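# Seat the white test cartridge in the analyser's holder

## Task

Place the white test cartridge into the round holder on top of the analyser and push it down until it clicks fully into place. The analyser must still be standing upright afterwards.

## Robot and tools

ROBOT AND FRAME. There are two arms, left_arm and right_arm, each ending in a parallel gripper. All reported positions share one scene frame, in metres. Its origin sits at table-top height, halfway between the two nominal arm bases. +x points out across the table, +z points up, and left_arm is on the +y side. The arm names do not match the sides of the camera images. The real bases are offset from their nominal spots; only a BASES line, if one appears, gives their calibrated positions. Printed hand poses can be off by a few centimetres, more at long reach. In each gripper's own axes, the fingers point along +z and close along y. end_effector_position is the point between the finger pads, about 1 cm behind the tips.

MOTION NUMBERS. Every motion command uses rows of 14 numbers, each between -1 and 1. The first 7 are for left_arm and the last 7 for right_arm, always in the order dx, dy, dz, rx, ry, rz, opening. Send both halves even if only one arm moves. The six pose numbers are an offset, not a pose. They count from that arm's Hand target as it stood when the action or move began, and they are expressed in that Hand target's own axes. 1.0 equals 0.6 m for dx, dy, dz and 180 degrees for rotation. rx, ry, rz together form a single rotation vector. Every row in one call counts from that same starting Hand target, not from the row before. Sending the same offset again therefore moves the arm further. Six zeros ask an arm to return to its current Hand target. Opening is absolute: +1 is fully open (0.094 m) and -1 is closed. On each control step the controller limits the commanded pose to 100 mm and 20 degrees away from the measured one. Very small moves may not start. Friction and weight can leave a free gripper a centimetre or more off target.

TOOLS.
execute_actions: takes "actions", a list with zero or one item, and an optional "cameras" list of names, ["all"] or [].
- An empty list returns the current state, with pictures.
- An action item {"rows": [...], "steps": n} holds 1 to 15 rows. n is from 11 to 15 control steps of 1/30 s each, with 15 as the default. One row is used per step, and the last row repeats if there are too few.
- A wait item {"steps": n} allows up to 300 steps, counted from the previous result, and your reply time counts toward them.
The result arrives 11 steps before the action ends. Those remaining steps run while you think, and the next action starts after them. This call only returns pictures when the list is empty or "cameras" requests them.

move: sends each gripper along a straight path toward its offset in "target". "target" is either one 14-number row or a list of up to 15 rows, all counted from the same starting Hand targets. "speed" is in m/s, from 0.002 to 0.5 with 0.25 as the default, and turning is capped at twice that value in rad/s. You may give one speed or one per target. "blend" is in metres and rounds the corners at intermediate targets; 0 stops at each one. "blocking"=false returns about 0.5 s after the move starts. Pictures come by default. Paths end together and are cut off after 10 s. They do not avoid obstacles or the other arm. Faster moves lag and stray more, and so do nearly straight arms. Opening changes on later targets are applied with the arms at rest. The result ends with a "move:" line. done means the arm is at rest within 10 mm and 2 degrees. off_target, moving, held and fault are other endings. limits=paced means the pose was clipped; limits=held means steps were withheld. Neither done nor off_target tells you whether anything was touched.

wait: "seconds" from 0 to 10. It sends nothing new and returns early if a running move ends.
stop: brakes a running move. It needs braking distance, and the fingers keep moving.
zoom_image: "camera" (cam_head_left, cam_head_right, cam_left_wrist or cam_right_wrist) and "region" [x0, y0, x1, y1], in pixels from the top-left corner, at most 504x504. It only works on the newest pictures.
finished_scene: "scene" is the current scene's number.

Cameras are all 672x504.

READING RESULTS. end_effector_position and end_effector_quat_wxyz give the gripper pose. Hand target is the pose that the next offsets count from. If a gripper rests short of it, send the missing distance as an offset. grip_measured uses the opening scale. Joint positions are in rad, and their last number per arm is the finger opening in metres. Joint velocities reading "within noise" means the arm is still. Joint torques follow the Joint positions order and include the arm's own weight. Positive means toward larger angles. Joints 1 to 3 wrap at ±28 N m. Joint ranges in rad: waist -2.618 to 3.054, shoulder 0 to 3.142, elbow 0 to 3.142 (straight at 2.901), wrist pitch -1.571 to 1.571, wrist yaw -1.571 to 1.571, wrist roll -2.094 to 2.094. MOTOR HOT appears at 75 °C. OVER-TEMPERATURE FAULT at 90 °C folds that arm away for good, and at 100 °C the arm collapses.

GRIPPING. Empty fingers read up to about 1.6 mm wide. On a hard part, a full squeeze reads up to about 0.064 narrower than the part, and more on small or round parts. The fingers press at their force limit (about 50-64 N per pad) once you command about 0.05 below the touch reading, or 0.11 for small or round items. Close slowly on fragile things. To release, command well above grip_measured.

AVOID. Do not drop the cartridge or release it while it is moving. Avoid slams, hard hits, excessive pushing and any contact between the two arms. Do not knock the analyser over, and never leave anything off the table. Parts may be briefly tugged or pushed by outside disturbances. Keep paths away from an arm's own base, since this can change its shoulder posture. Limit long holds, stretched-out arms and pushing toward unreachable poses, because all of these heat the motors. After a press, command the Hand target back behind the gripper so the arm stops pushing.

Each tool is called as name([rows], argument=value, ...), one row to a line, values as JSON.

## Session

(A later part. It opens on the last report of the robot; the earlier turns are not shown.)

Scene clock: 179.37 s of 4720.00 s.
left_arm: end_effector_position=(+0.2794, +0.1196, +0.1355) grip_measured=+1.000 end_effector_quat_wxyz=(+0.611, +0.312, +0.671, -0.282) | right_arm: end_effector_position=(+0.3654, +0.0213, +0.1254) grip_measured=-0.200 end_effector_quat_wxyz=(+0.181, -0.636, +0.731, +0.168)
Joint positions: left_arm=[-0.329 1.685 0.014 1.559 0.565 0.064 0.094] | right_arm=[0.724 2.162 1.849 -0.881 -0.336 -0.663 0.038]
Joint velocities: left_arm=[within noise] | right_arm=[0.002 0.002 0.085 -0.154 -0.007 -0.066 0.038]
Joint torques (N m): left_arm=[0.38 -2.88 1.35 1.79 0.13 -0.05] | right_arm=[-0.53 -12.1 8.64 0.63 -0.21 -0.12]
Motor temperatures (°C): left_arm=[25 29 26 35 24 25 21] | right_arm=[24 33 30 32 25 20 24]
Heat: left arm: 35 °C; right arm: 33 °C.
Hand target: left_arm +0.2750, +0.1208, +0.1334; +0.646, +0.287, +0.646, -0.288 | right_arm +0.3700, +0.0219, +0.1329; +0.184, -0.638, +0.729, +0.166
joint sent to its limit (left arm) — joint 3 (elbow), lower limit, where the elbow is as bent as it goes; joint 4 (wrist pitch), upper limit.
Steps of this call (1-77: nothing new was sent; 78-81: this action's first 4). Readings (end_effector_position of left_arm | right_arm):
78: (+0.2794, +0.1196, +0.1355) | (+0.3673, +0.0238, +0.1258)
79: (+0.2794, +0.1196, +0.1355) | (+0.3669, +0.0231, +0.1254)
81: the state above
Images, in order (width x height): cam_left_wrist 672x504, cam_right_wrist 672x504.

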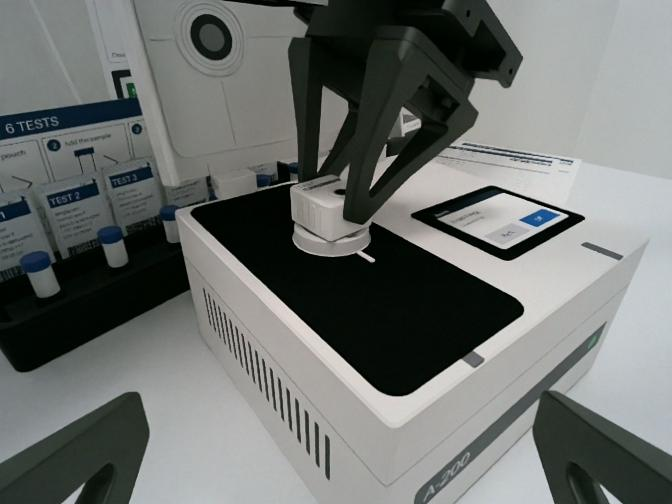

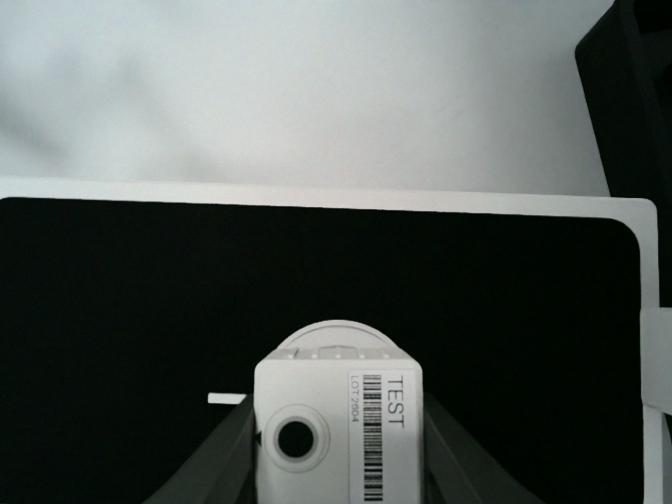

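execute_actions(actions=[], cameras=["cam_left_wrist","cam_right_wrist"])

zoom_image(camera="cam_left_wrist", region=[275, 160, 395, 270])

zoom_image(camera="cam_left_wrist", region=[285, 205, 380, 260])

Scene clock: 179.80 s of 4720.00 s.
left_arm: end_effector_position=(+0.2794, +0.1196, +0.1355) grip_measured=+1.000 end_effector_quat_wxyz=(+0.611, +0.312, +0.671, -0.282) | right_arm: end_effector_position=(+0.3627, +0.0182, +0.1248) grip_measured=+0.097 end_effector_quat_wxyz=(+0.172, -0.636, +0.734, +0.166)
Joint positions: left_arm=[-0.329 1.685 0.014 1.559 0.565 0.064 0.094] | right_arm=[0.723 2.162 1.853 -0.904 -0.333 -0.664 0.052]
Joint velocities: within noise
Joint torques (N m): left_arm=[0.39 -2.88 1.33 1.79 0.13 -0.05] | right_arm=[-0.42 -12.12 8.64 0.6 -0.19 -0.12]
Motor temperatures (°C): left_arm=[25 29 26 35 24 25 21] | right_arm=[24 33 30 32 25 20 24]
Heat: left arm: 35 °C; right arm: 33 °C.
Hand target: left_arm +0.2750, +0.1208, +0.1334; +0.646, +0.287, +0.646, -0.288 | right_arm +0.3700, +0.0219, +0.1329; +0.184, -0.638, +0.729, +0.166
Off the commanded pose: left_arm 0.005 m, 6 deg | right_arm 0.012 m, 1 deg.
joint sent to its limit (left arm) — joint 3 (elbow), lower limit, where the elbow is as bent as it goes; joint 4 (wrist pitch), upper limit.
Steps of this call (1-11: your previous action's last 11; 12-13: nothing new was sent). Readings (end_effector_position of left_arm | right_arm):
1: (+0.2794, +0.1196, +0.1355) | (+0.3649, +0.0209, +0.1255)
2: (+0.2794, +0.1196, +0.1355) | (+0.3646, +0.0204, +0.1255)
4: (+0.2794, +0.1196, +0.1355) | (+0.3640, +0.0197, +0.1255)
8: (+0.2794, +0.1196, +0.1355) | (+0.3632, +0.0186, +0.1250)
13: the state above
Images, in order (width x height): cam_left_wrist 672x504, cam_right_wrist 672x504.

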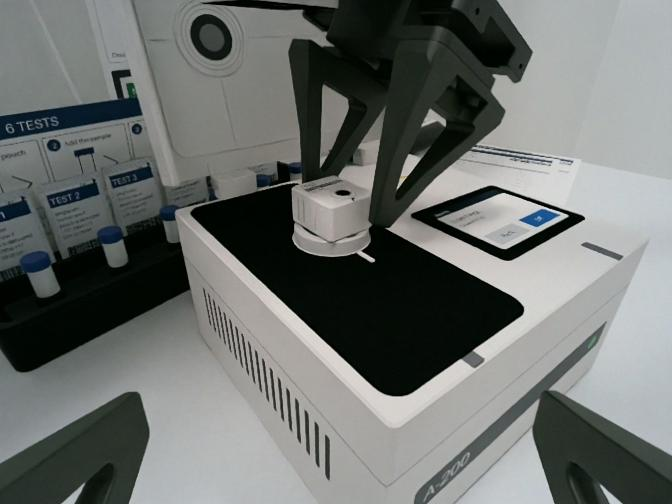

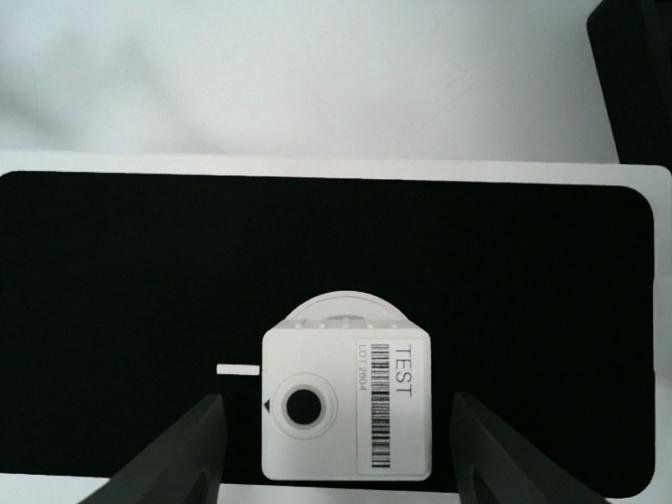

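Scaled by 4.200.

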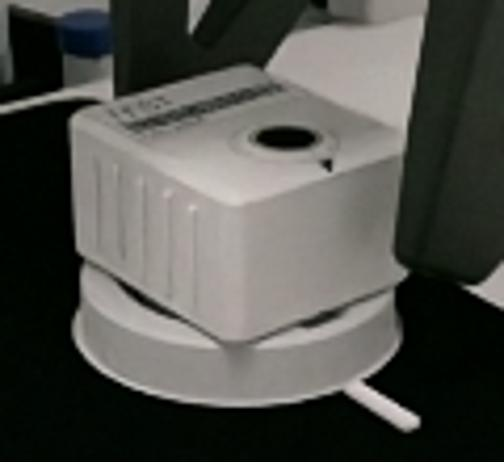

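Scaled by 5.305.

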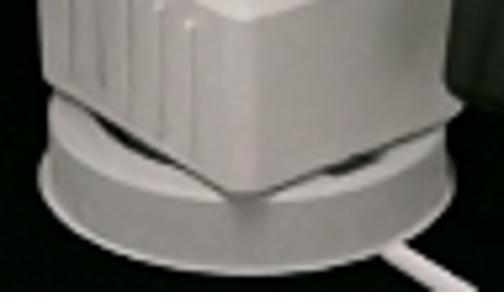

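move([
  [0,0,0,0,0,0,1, -0.036,0.0005,-0.0658,0,0,0,0.1],
  [0,0,0,0,0,0,1, -0.0403,0.0015,-0.0577,0,0.1111,0,-1],
], speed=0.12, cameras=["cam_left_wrist","cam_right_wrist"])

Scene clock: 185.67 s of 4720.00 s.
left_arm: end_effector_position=(+0.2794, +0.1196, +0.1355) grip_measured=+1.000 end_effector_quat_wxyz=(+0.611, +0.312, +0.671, -0.281) | right_arm: end_effector_position=(+0.3683, +0.0225, +0.1782) grip_measured=-0.996 end_effector_quat_wxyz=(+0.112, -0.654, +0.746, +0.058)
Joint positions: left_arm=[-0.329 1.685 0.014 1.559 0.565 0.064 0.094] | right_arm=[0.801 2.489 2.711 -1.561 -0.102 -0.647 0]
Joint velocities: within noise
Joint torques (N m): left_arm=[0.39 -2.88 1.33 1.79 0.13 -0.05] | right_arm=[0.39 -12 7.39 0.37 -0.03 0.08]
Motor temperatures (°C): left_arm=[25 29 25 35 24 25 21] | right_arm=[24 33 30 31 25 20 24]
Heat: left arm: 35 °C; right arm: 33 °C.
Hand target: left_arm +0.2750, +0.1208, +0.1334; +0.646, +0.287, +0.646, -0.288 | right_arm +0.3701, +0.0265, +0.1749; +0.054, -0.657, +0.750, +0.053
Off the commanded pose: left_arm 0.005 m, 6 deg | right_arm 0.005 m, 7 deg.
joint sent to its limit (left arm) — joint 3 (elbow), lower limit, where the elbow is as bent as it goes; joint 4 (wrist pitch), upper limit.
joint sent to its limit (right arm) — joint 4 (wrist pitch), lower limit.
Kept back: nothing.
move: off_target (left_arm, right_arm); target 2's new opening was sent with right_arm's hand 0.005 m and 7 deg from that target
Images, in order (width x height): cam_left_wrist 672x504, cam_right_wrist 672x504.

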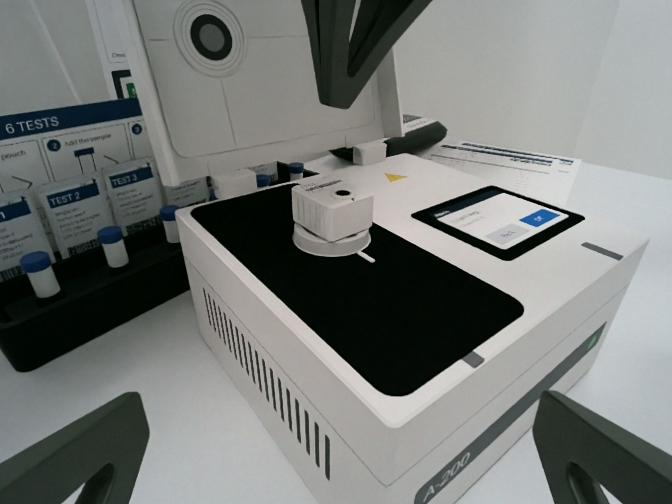

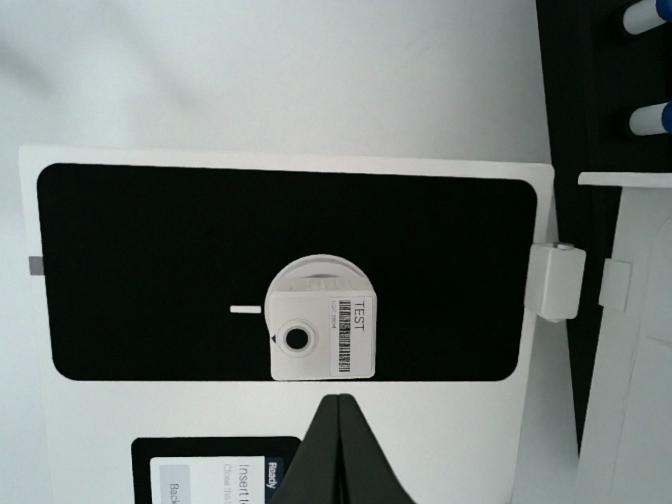

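zoom_image(camera="cam_left_wrist", region=[270, 20, 440, 260])

zoom_image(camera="cam_right_wrist", region=[230, 230, 430, 504])

Scaled by 2.100.

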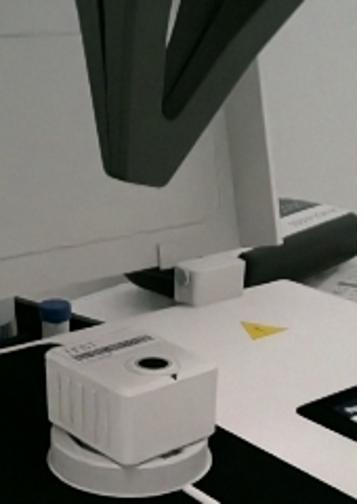

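Scaled by 1.839.

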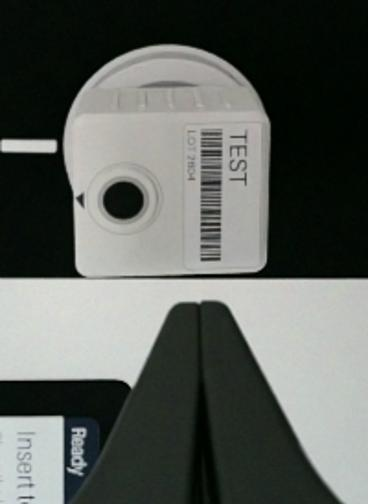

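move(target=[0,0,0,0,0,0,1, -0.00445,0.0035,0.0344,0,0,0,-1], speed=0.06, cameras=["cam_left_wrist","cam_right_wrist"])

Scene clock: 190.83 s of 4720.00 s.
left_arm: end_effector_position=(+0.2794, +0.1196, +0.1355) grip_measured=+1.000 end_effector_quat_wxyz=(+0.611, +0.312, +0.671, -0.281) | right_arm: end_effector_position=(+0.3671, +0.0279, +0.1569) grip_measured=-0.996 end_effector_quat_wxyz=(+0.093, -0.656, +0.747, +0.057)
Joint positions: left_arm=[-0.329 1.685 0.014 1.559 0.565 0.064 0.094] | right_arm=[0.811 2.542 2.729 -1.562 -0.1 -0.64 0]
Joint velocities: within noise
Joint torques (N m): left_arm=[0.39 -2.88 1.33 1.78 0.14 -0.05] | right_arm=[0.43 -12.51 7.58 0.32 -0.04 0.08]
Motor temperatures (°C): left_arm=[25 29 25 36 24 25 21] | right_arm=[24 33 30 31 25 20 24]
Heat: left arm: 36 °C; right arm: 33 °C.
Hand target: left_arm +0.2750, +0.1208, +0.1334; +0.646, +0.287, +0.646, -0.288 | right_arm +0.3685, +0.0326, +0.1548; +0.054, -0.657, +0.750, +0.053
Off the commanded pose: left_arm 0.005 m, 6 deg | right_arm 0.005 m, 5 deg.
joint sent to its limit (left arm) — joint 3 (elbow), lower limit, where the elbow is as bent as it goes; joint 4 (wrist pitch), upper limit.
joint sent to its limit (right arm) — joint 4 (wrist pitch), lower limit.
Kept back: nothing.
move: off_target (left_arm, right_arm)
Images, in order (width x height): cam_left_wrist 672x504, cam_right_wrist 672x504.

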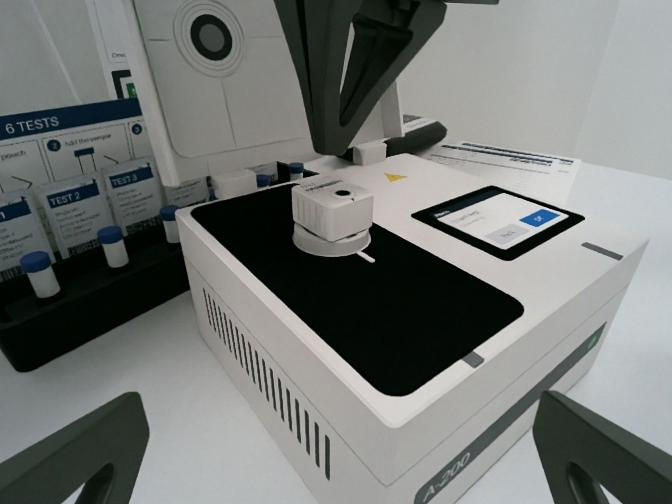

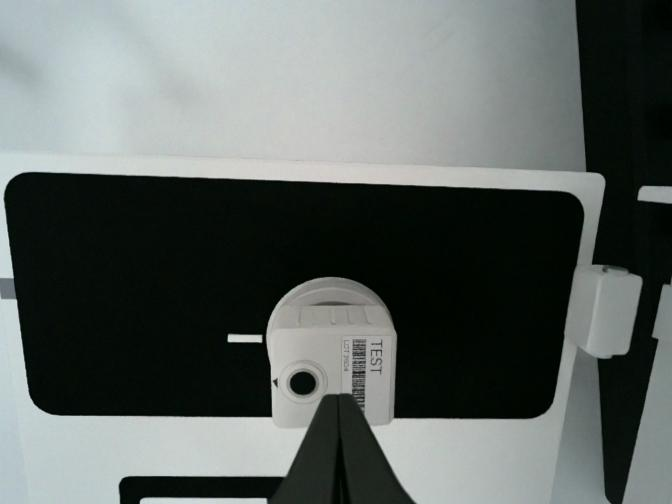

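zoom_image(camera="cam_left_wrist", region=[260, 80, 420, 270])

zoom_image(camera="cam_right_wrist", region=[240, 270, 440, 470])

Scaled by 2.653.

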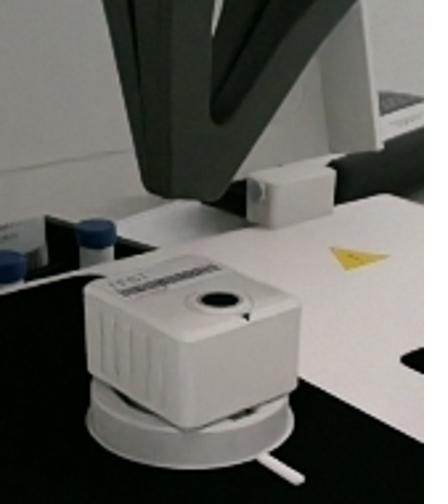

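Scaled by 2.520.

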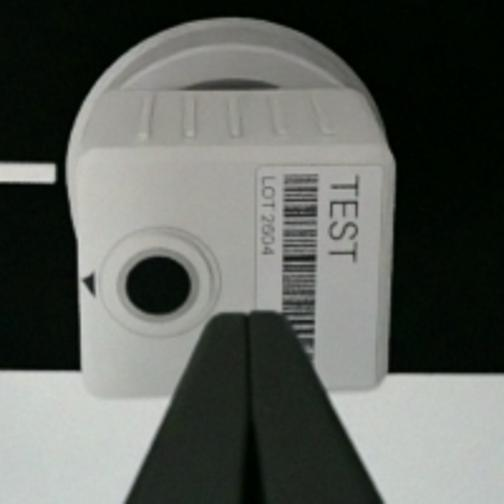

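move(target=[0,0,0,0,0,0,1, -0.00156,0.00297,0.0205,0,0,0,-1], speed=0.05, cameras=["cam_left_wrist","cam_right_wrist"])

zoom_image(camera="cam_left_wrist", region=[260, 100, 420, 270])

Scene clock: 193.53 s of 4720.00 s.
left_arm: end_effector_position=(+0.2794, +0.1196, +0.1355) grip_measured=+1.000 end_effector_quat_wxyz=(+0.611, +0.312, +0.671, -0.281) | right_arm: end_effector_position=(+0.3658, +0.0308, +0.1463) grip_measured=-0.996 end_effector_quat_wxyz=(+0.084, -0.657, +0.747, +0.056)
Joint positions: left_arm=[-0.329 1.685 0.014 1.559 0.565 0.064 0.094] | right_arm=[0.817 2.568 2.738 -1.562 -0.099 -0.636 0]
Joint velocities: within noise
Joint torques (N m): left_arm=[0.38 -2.88 1.33 1.79 0.13 -0.05] | right_arm=[0.55 -12.64 7.53 0.27 -0.03 0.06]
Motor temperatures (°C): left_arm=[25 29 25 36 24 25 21] | right_arm=[24 34 30 31 25 20 24]
Heat: left arm: 36 °C; right arm: 34 °C.
Hand target: left_arm +0.2750, +0.1208, +0.1334; +0.646, +0.287, +0.646, -0.288 | right_arm +0.3670, +0.0356, +0.1429; +0.054, -0.658, +0.750, +0.053
Off the commanded pose: left_arm 0.005 m, 6 deg | right_arm 0.006 m, 3 deg.
joint sent to its limit (left arm) — joint 3 (elbow), lower limit, where the elbow is as bent as it goes; joint 4 (wrist pitch), upper limit.
joint sent to its limit (right arm) — joint 4 (wrist pitch), lower limit.
Kept back: nothing.
move: off_target (left_arm, right_arm)
Images, in order (width x height): cam_left_wrist 672x504, cam_right_wrist 672x504.

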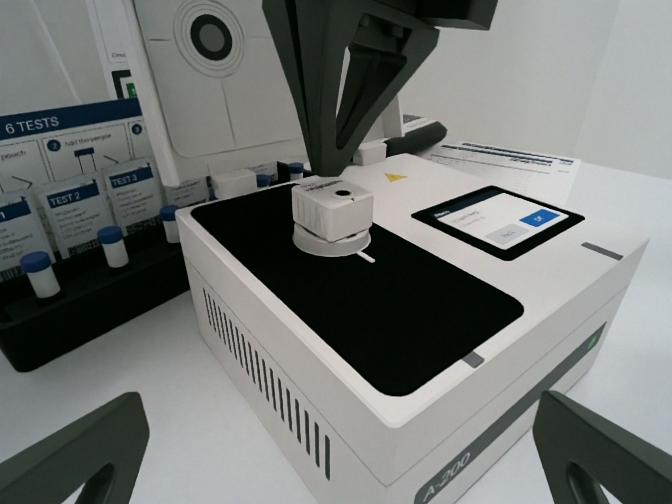

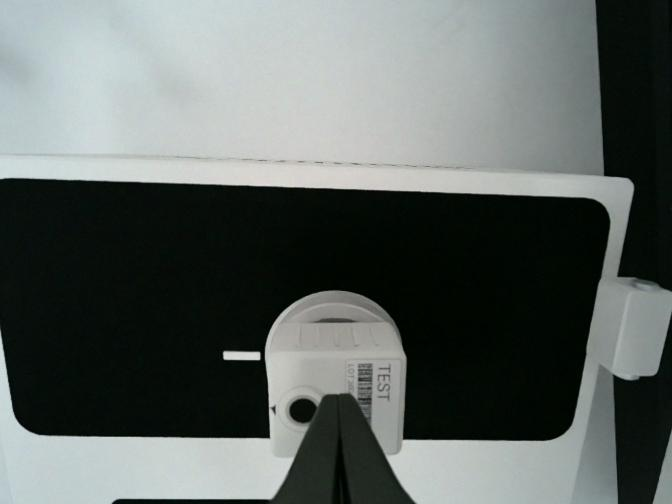

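Scaled by 2.965.

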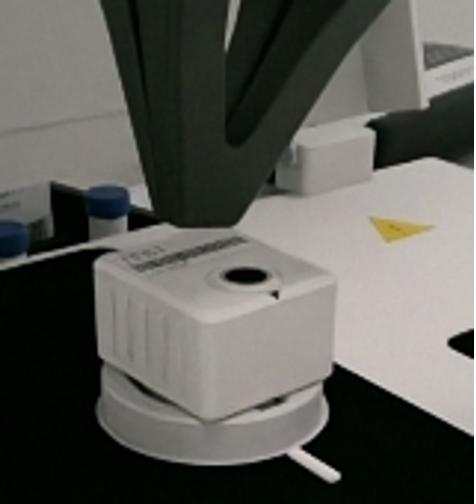

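move(target=[0,0,0,0,0,0,1, 0.00251,-0.00014,0.01647,0,0,0,-1], speed=0.04, cameras=["cam_left_wrist","cam_right_wrist"])

zoom_image(camera="cam_left_wrist", region=[260, 120, 420, 270])

Scene clock: 195.27 s of 4720.00 s.
left_arm: end_effector_position=(+0.2794, +0.1196, +0.1355) grip_measured=+1.000 end_effector_quat_wxyz=(+0.611, +0.312, +0.671, -0.281) | right_arm: end_effector_position=(+0.3657, +0.0310, +0.1392) grip_measured=-0.996 end_effector_quat_wxyz=(+0.077, -0.657, +0.748, +0.056)
Joint positions: left_arm=[-0.329 1.685 0.014 1.559 0.565 0.064 0.094] | right_arm=[0.818 2.583 2.738 -1.562 -0.099 -0.635 0]
Joint velocities: within noise
Joint torques (N m): left_arm=[0.38 -2.88 1.33 1.78 0.14 -0.05] | right_arm=[0.46 -12.1 7.65 0.24 -0.04 0.05]
Motor temperatures (°C): left_arm=[25 29 25 36 24 25 21] | right_arm=[24 34 30 31 25 20 24]
Heat: left arm: 36 °C; right arm: 34 °C.
Hand target: left_arm +0.2750, +0.1208, +0.1334; +0.646, +0.287, +0.646, -0.288 | right_arm +0.3670, +0.0356, +0.1329; +0.054, -0.657, +0.750, +0.053
Off the commanded pose: left_arm 0.005 m, 6 deg | right_arm 0.008 m, 3 deg.
joint sent to its limit (left arm) — joint 3 (elbow), lower limit, where the elbow is as bent as it goes; joint 4 (wrist pitch), upper limit.
joint sent to its limit (right arm) — joint 4 (wrist pitch), lower limit.
Kept back: nothing.
move: off_target (left_arm, right_arm)
Images, in order (width x height): cam_left_wrist 672x504, cam_right_wrist 672x504.

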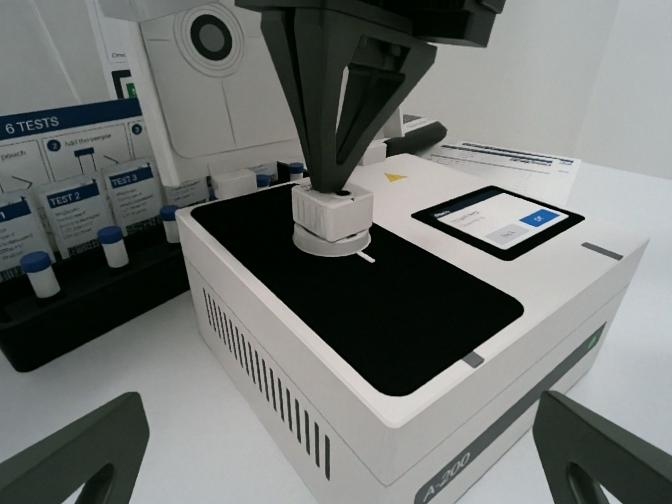

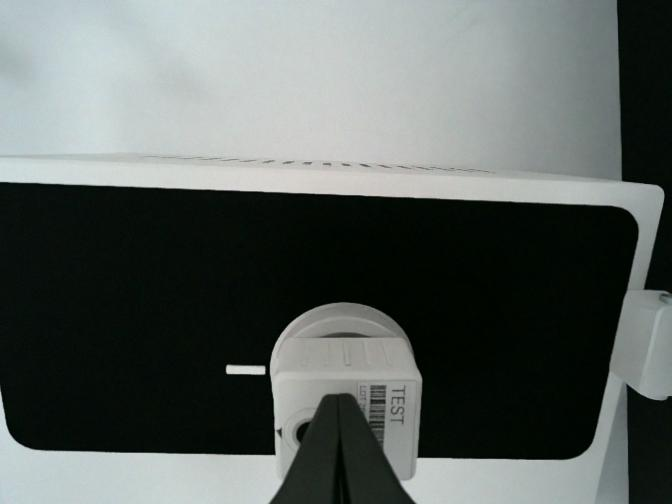

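Scaled by 3.150.

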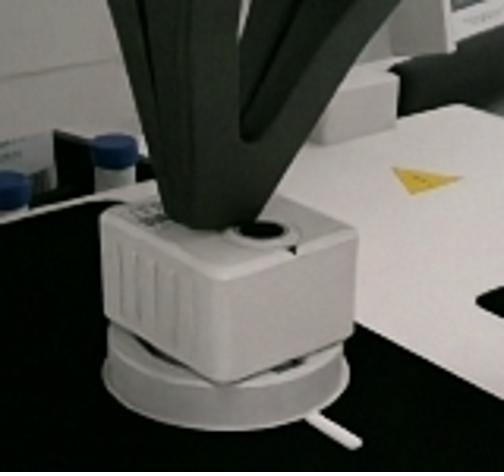

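move(target=[0,0,0,0,0,0,1, 0.00376,-0.0002,0.0247,0,0,0,-1], speed=0.04, cameras=["cam_left_wrist","cam_right_wrist"])

zoom_image(camera="cam_left_wrist", region=[270, 160, 400, 270])

Scene clock: 196.57 s of 4720.00 s.
left_arm: end_effector_position=(+0.2794, +0.1196, +0.1355) grip_measured=+1.000 end_effector_quat_wxyz=(+0.611, +0.312, +0.671, -0.281) | right_arm: end_effector_position=(+0.3658, +0.0311, +0.1384) grip_measured=-0.996 end_effector_quat_wxyz=(+0.076, -0.657, +0.748, +0.055)
Joint positions: left_arm=[-0.329 1.685 0.014 1.559 0.565 0.064 0.094] | right_arm=[0.818 2.594 2.757 -1.572 -0.099 -0.635 0]
Joint velocities: within noise
Joint torques (N m): left_arm=[0.39 -2.88 1.35 1.79 0.13 -0.05] | right_arm=[0.5 -10.48 6.04 0.35 -0.03 0.03]
Motor temperatures (°C): left_arm=[25 29 25 36 24 25 21] | right_arm=[24 34 30 30 25 20 24]
Heat: left arm: 36 °C; right arm: 34 °C.
Hand target: left_arm +0.2750, +0.1208, +0.1334; +0.646, +0.287, +0.646, -0.288 | right_arm +0.3670, +0.0356, +0.1179; +0.054, -0.657, +0.750, +0.053
Off the commanded pose: left_arm 0.005 m, 6 deg | right_arm 0.021 m, 3 deg.
joint read past its limit (right arm) — joint 4 (wrist pitch), lower limit.
joint sent to its limit (left arm) — joint 3 (elbow), lower limit, where the elbow is as bent as it goes; joint 4 (wrist pitch), upper limit.
joint sent to its limit (right arm) — joint 4 (wrist pitch), lower limit.
Kept back: nothing.
move: off_target (left_arm, right_arm)
Images, in order (width x height): cam_left_wrist 672x504, cam_right_wrist 672x504.

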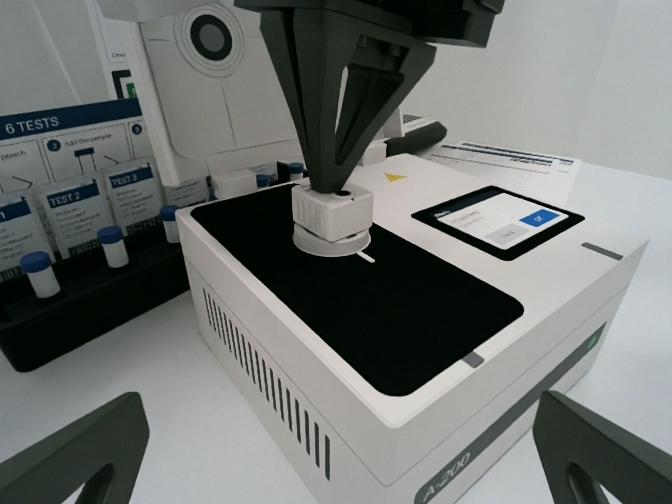

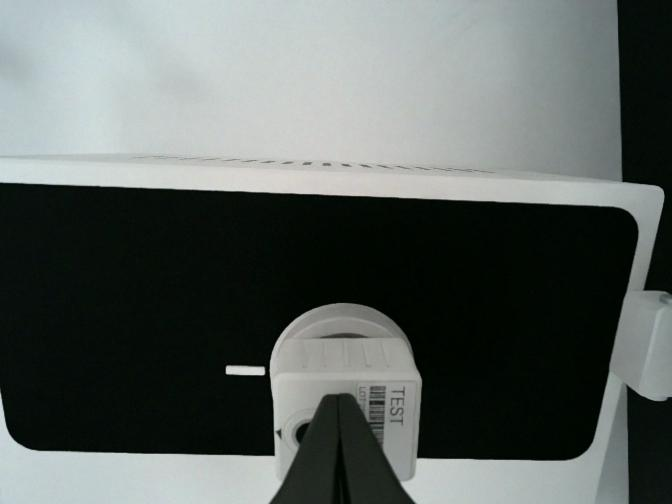

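Scaled by 3.877.

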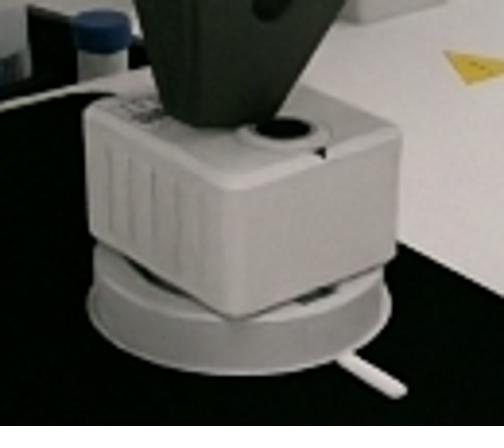

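move(target=[0,0,0,0,0,0,1, 0.00496,-0.0005,0.0161,0,-0.0444,0,-1], speed=0.04, cameras=["cam_left_wrist","cam_right_wrist"])

zoom_image(camera="cam_left_wrist", region=[270, 160, 400, 270])

Scene clock: 199.43 s of 4720.00 s.
left_arm: end_effector_position=(+0.2794, +0.1196, +0.1355) grip_measured=+1.000 end_effector_quat_wxyz=(+0.611, +0.312, +0.671, -0.281) | right_arm: end_effector_position=(+0.3645, +0.0310, +0.1371) grip_measured=-0.996 end_effector_quat_wxyz=(+0.119, -0.648, +0.746, +0.101)
Joint positions: left_arm=[-0.329 1.685 0.014 1.559 0.565 0.064 0.094] | right_arm=[0.789 2.348 2.267 -1.238 -0.187 -0.638 0]
Joint velocities: within noise
Joint torques (N m): left_arm=[0.39 -2.88 1.35 1.78 0.13 -0.05] | right_arm=[0.09 -10.82 1.46 1.04 -0.1 -0.11]
Motor temperatures (°C): left_arm=[25 29 25 36 24 25 21] | right_arm=[24 34 30 30 25 20 24]
Heat: left arm: 36 °C; right arm: 34 °C.
Hand target: left_arm +0.2750, +0.1208, +0.1334; +0.646, +0.287, +0.646, -0.288 | right_arm +0.3670, +0.0341, +0.1080; +0.106, -0.652, +0.744, +0.099
Off the commanded pose: left_arm 0.005 m, 6 deg | right_arm 0.030 m, 2 deg.
joint sent to its limit (left arm) — joint 3 (elbow), lower limit, where the elbow is as bent as it goes; joint 4 (wrist pitch), upper limit.
Kept back: nothing.
move: off_target (left_arm, right_arm)
Images, in order (width x height): cam_left_wrist 672x504, cam_right_wrist 672x504.

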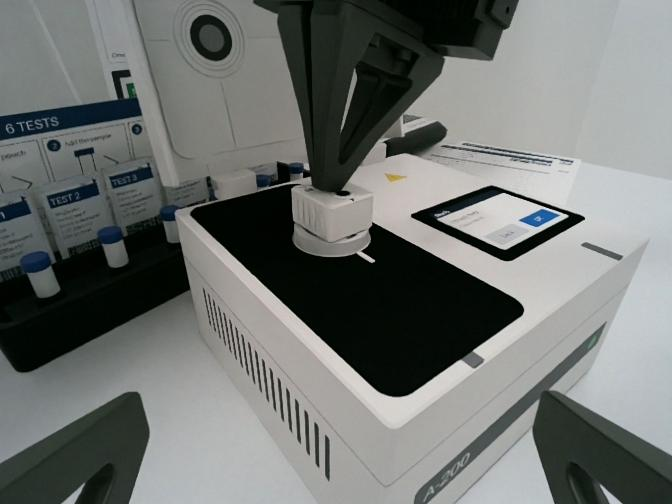

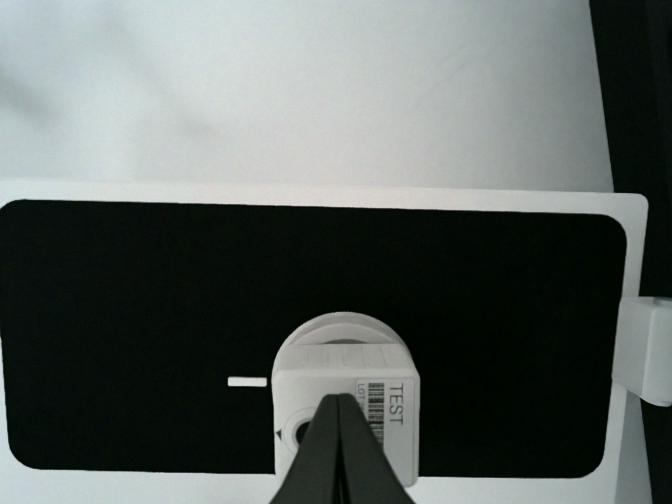

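Scaled by 3.877.

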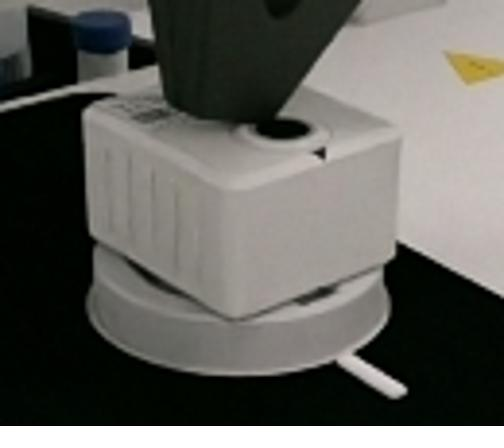

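move(target=[0,0,0,0,0,0,1, 0.00717,-0.0002,0.0239,0,0,0,-1], speed=0.04, cameras=["cam_left_wrist","cam_right_wrist"])

zoom_image(camera="cam_left_wrist", region=[270, 160, 400, 270])

Scene clock: 201.33 s of 4720.00 s.
left_arm: end_effector_position=(+0.2794, +0.1196, +0.1355) grip_measured=+1.000 end_effector_quat_wxyz=(+0.611, +0.312, +0.671, -0.281) | right_arm: end_effector_position=(+0.3643, +0.0308, +0.1365) grip_measured=-0.996 end_effector_quat_wxyz=(+0.131, -0.647, +0.744, +0.104)
Joint positions: left_arm=[-0.329 1.685 0.014 1.559 0.565 0.064 0.094] | right_arm=[0.787 2.31 2.193 -1.177 -0.193 -0.638 0]
Joint velocities: within noise
Joint torques (N m): left_arm=[0.39 -2.88 1.33 1.78 0.13 -0.05] | right_arm=[0.25 -8.57 1.09 1.17 0 -0.11]
Motor temperatures (°C): left_arm=[25 29 25 36 24 25 21] | right_arm=[24 33 30 31 25 20 24]
Heat: left arm: 36 °C; right arm: 33 °C.
Hand target: left_arm +0.2750, +0.1208, +0.1334; +0.646, +0.287, +0.646, -0.288 | right_arm +0.3670, +0.0341, +0.0930; +0.106, -0.652, +0.744, +0.099
Off the commanded pose: left_arm 0.005 m, 6 deg | right_arm 0.044 m, 3 deg.
joint sent to its limit (left arm) — joint 3 (elbow), lower limit, where the elbow is as bent as it goes; joint 4 (wrist pitch), upper limit.
Kept back: nothing.
move: off_target (left_arm, right_arm)
Images, in order (width x height): cam_left_wrist 672x504, cam_right_wrist 672x504.

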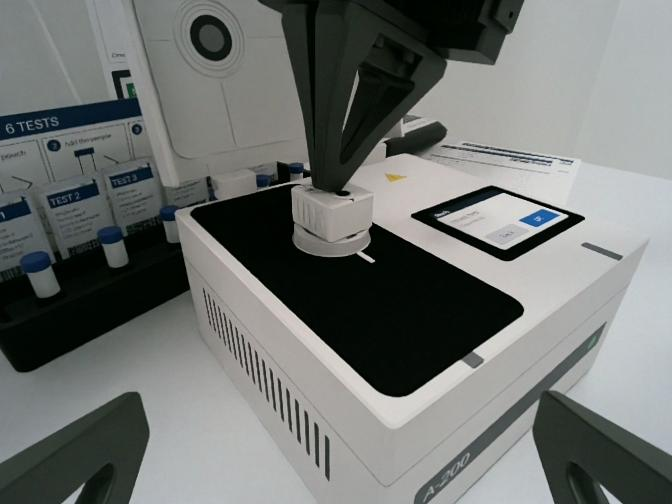

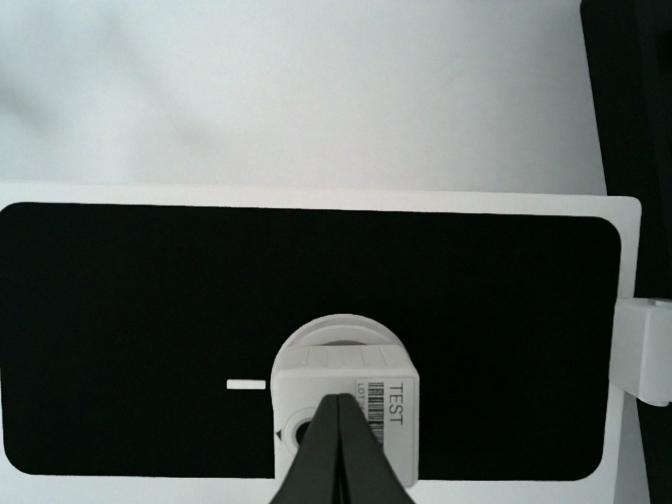

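Scaled by 3.877.

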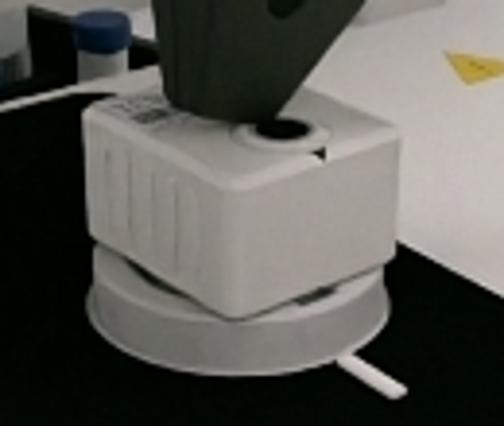

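move(target=[0,0,0,0,0,0,1, 0.0096,-0.0003,0.0319,0,0,0,-1], speed=0.05, cameras=["cam_left_wrist","cam_right_wrist"])

Scene clock: 204.53 s of 4720.00 s.
left_arm: end_effector_position=(+0.2794, +0.1196, +0.1355) grip_measured=+1.000 end_effector_quat_wxyz=(+0.611, +0.312, +0.671, -0.281) | right_arm: end_effector_position=(+0.3689, +0.0377, +0.1371) grip_measured=-0.996 end_effector_quat_wxyz=(+0.163, -0.646, +0.737, +0.114)
Joint positions: left_arm=[-0.329 1.685 0.014 1.559 0.565 0.064 0.094] | right_arm=[0.784 2.266 2.098 -1.06 -0.211 -0.639 0]
Joint velocities: within noise
Joint torques (N m): left_arm=[0.38 -2.88 1.33 1.78 0.13 -0.05] | right_arm=[0.54 -5.31 1.51 0.78 0.12 -0.12]
Motor temperatures (°C): left_arm=[25 29 25 36 24 25 21] | right_arm=[24 33 30 31 25 20 23]
Heat: left arm: 36 °C; right arm: 33 °C.
Hand target: left_arm +0.2750, +0.1208, +0.1334; +0.646, +0.287, +0.646, -0.288 | right_arm +0.3670, +0.0341, +0.0730; +0.106, -0.652, +0.744, +0.099
Off the commanded pose: left_arm 0.005 m, 6 deg | right_arm 0.064 m, 7 deg.
joint sent to its limit (left arm) — joint 3 (elbow), lower limit, where the elbow is as bent as it goes; joint 4 (wrist pitch), upper limit.
Kept back: nothing.
move: off_target (left_arm, right_arm)
Images, in order (width x height): cam_left_wrist 672x504, cam_right_wrist 672x504.

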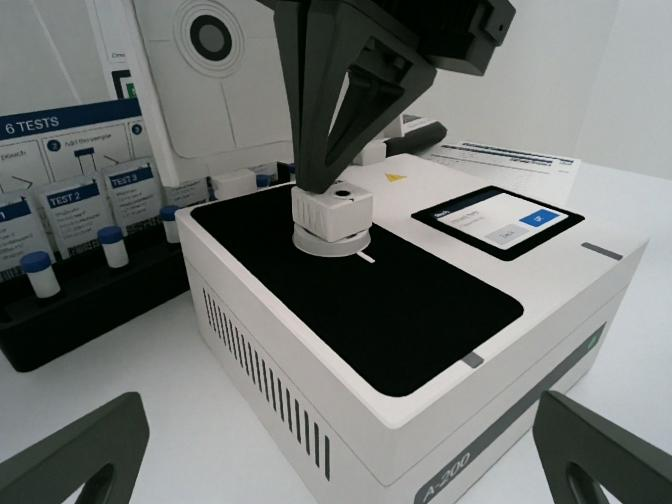

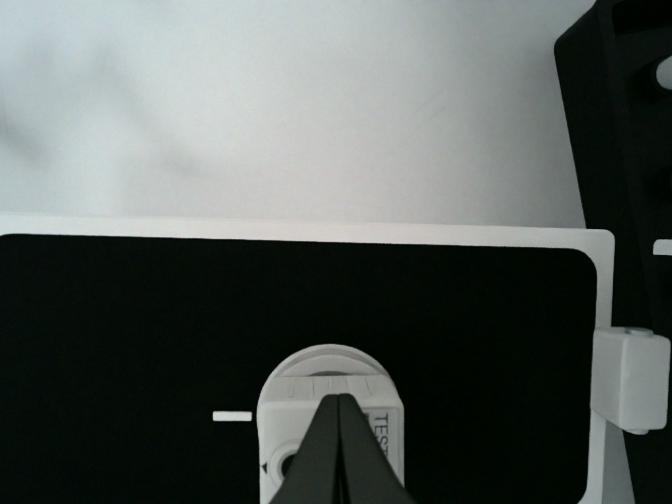

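zoom_image(camera="cam_left_wrist", region=[270, 160, 400, 270])

zoom_image(camera="cam_right_wrist", region=[230, 330, 440, 504])

Scaled by 3.877.

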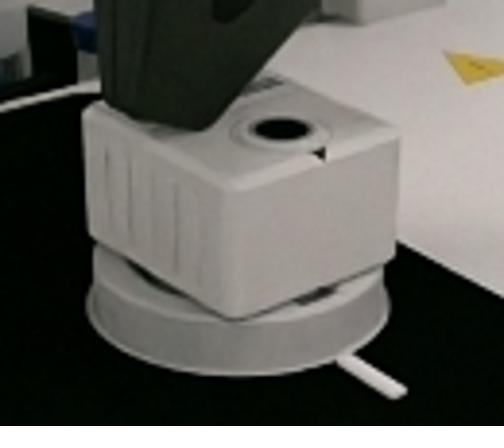

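Scaled by 2.400.

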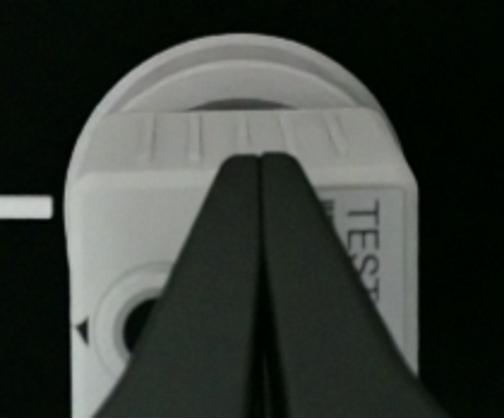

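zoom_image(camera="cam_left_wrist", region=[285, 180, 385, 260])

zoom_image(camera="cam_right_wrist", region=[240, 330, 420, 430])

Scaled by 5.040.

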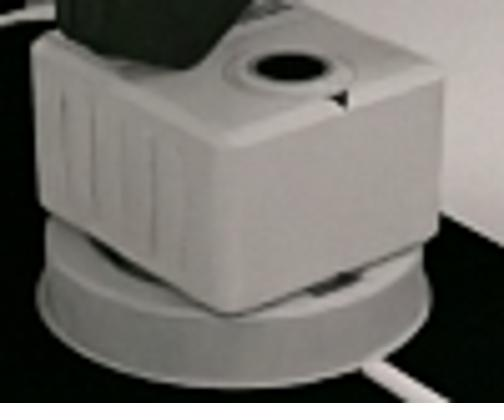

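Scaled by 2.800.

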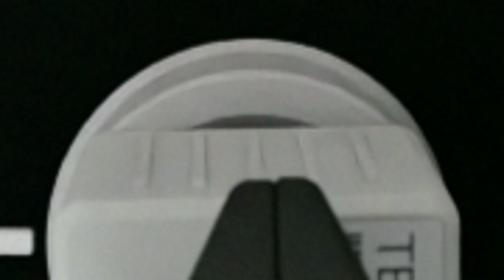

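zoom_image(camera="cam_left_wrist", region=[288, 212, 348, 262])

zoom_image(camera="cam_left_wrist", region=[325, 212, 385, 262])

Scaled by 8.400.

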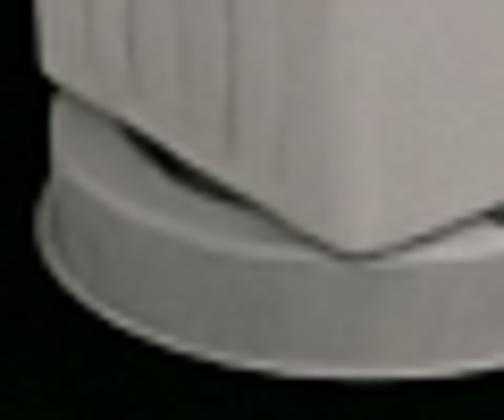

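Scaled by 8.400.

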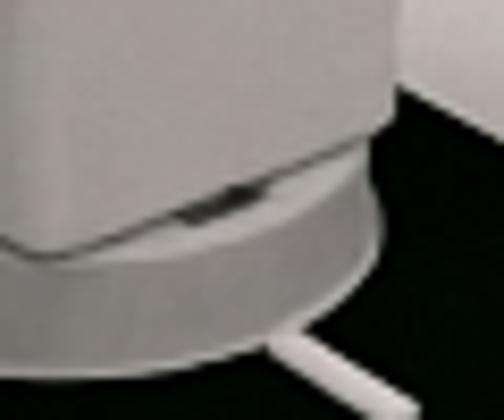

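move([
  [0,0,0,0,0,0,1,-0.0368,0.0012,-0.1228,0,0,0,-1],
  [0,0,0,0,0,0,1,-0.0174,0.001,-0.1287,0,0.022,0,-1],
], speed=0.07, blend=0.004)

Scene clock: 224.13 s of 4720.00 s.
left_arm: end_effector_position=(+0.2794, +0.1196, +0.1355) grip_measured=+1.000 end_effector_quat_wxyz=(+0.611, +0.312, +0.671, -0.281) | right_arm: end_effector_position=(+0.3646, +0.0185, +0.1533) grip_measured=-0.996 end_effector_quat_wxyz=(+0.083, -0.650, +0.752, +0.077)
Joint positions: left_arm=[-0.329 1.685 0.014 1.559 0.565 0.064 0.094] | right_arm=[0.786 2.466 2.568 -1.498 -0.145 -0.647 0]
Joint velocities: within noise
Joint torques (N m): left_arm=[0.39 -2.88 1.33 1.78 0.13 -0.05] | right_arm=[0.38 -12.21 7.68 0.23 -0.08 -0.12]
Motor temperatures (°C): left_arm=[25 29 24 37 24 25 21] | right_arm=[24 32 29 31 25 20 23]
Heat: left arm: 37 °C; right arm: 32 °C.
Hand target: left_arm +0.2750, +0.1208, +0.1334; +0.646, +0.287, +0.646, -0.288 | right_arm +0.3655, +0.0220, +0.1500; +0.081, -0.655, +0.747, +0.076
Off the commanded pose: left_arm 0.005 m, 6 deg | right_arm 0.005 m, 1 deg.
joint sent to its limit (left arm) — joint 3 (elbow), lower limit, where the elbow is as bent as it goes; joint 4 (wrist pitch), upper limit.
Kept back: nothing.
move: off_target (left_arm)

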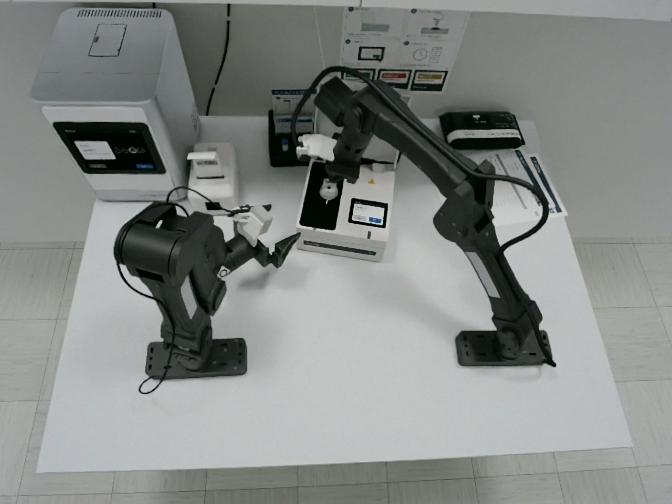

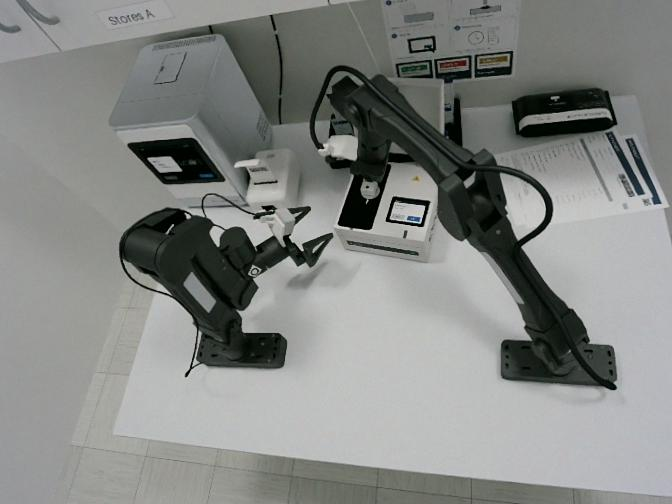

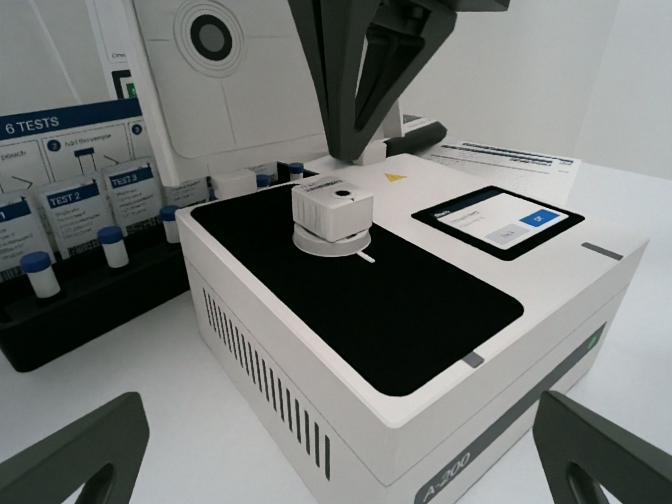

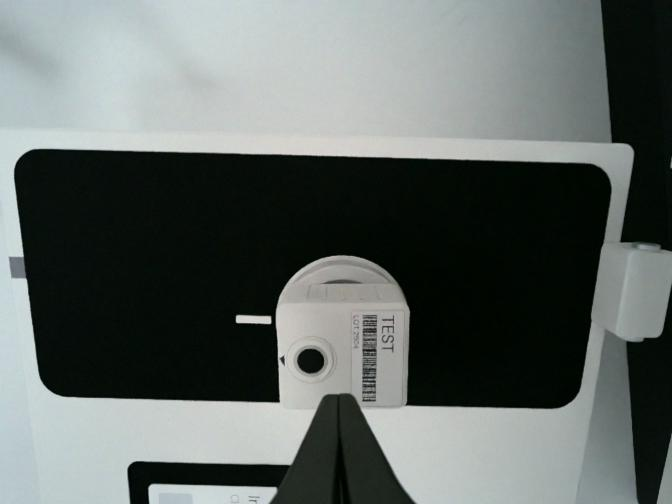

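zoom_image(camera="cam_left_wrist", region=[285, 165, 385, 265])

zoom_image(camera="cam_right_wrist", region=[220, 240, 440, 420])

Scaled by 5.040.

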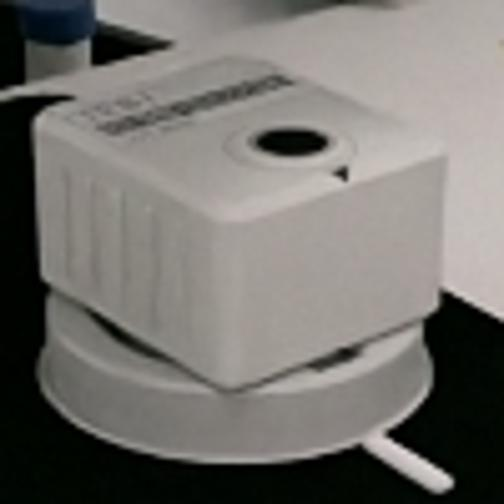

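Scaled by 2.291.

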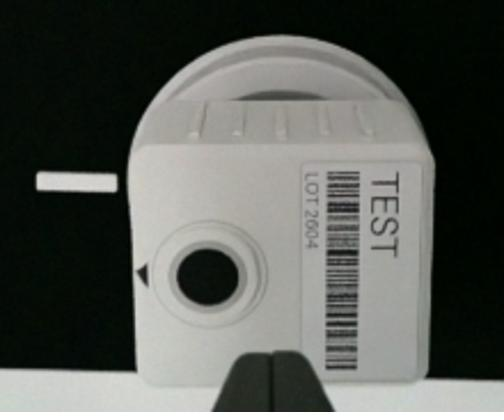

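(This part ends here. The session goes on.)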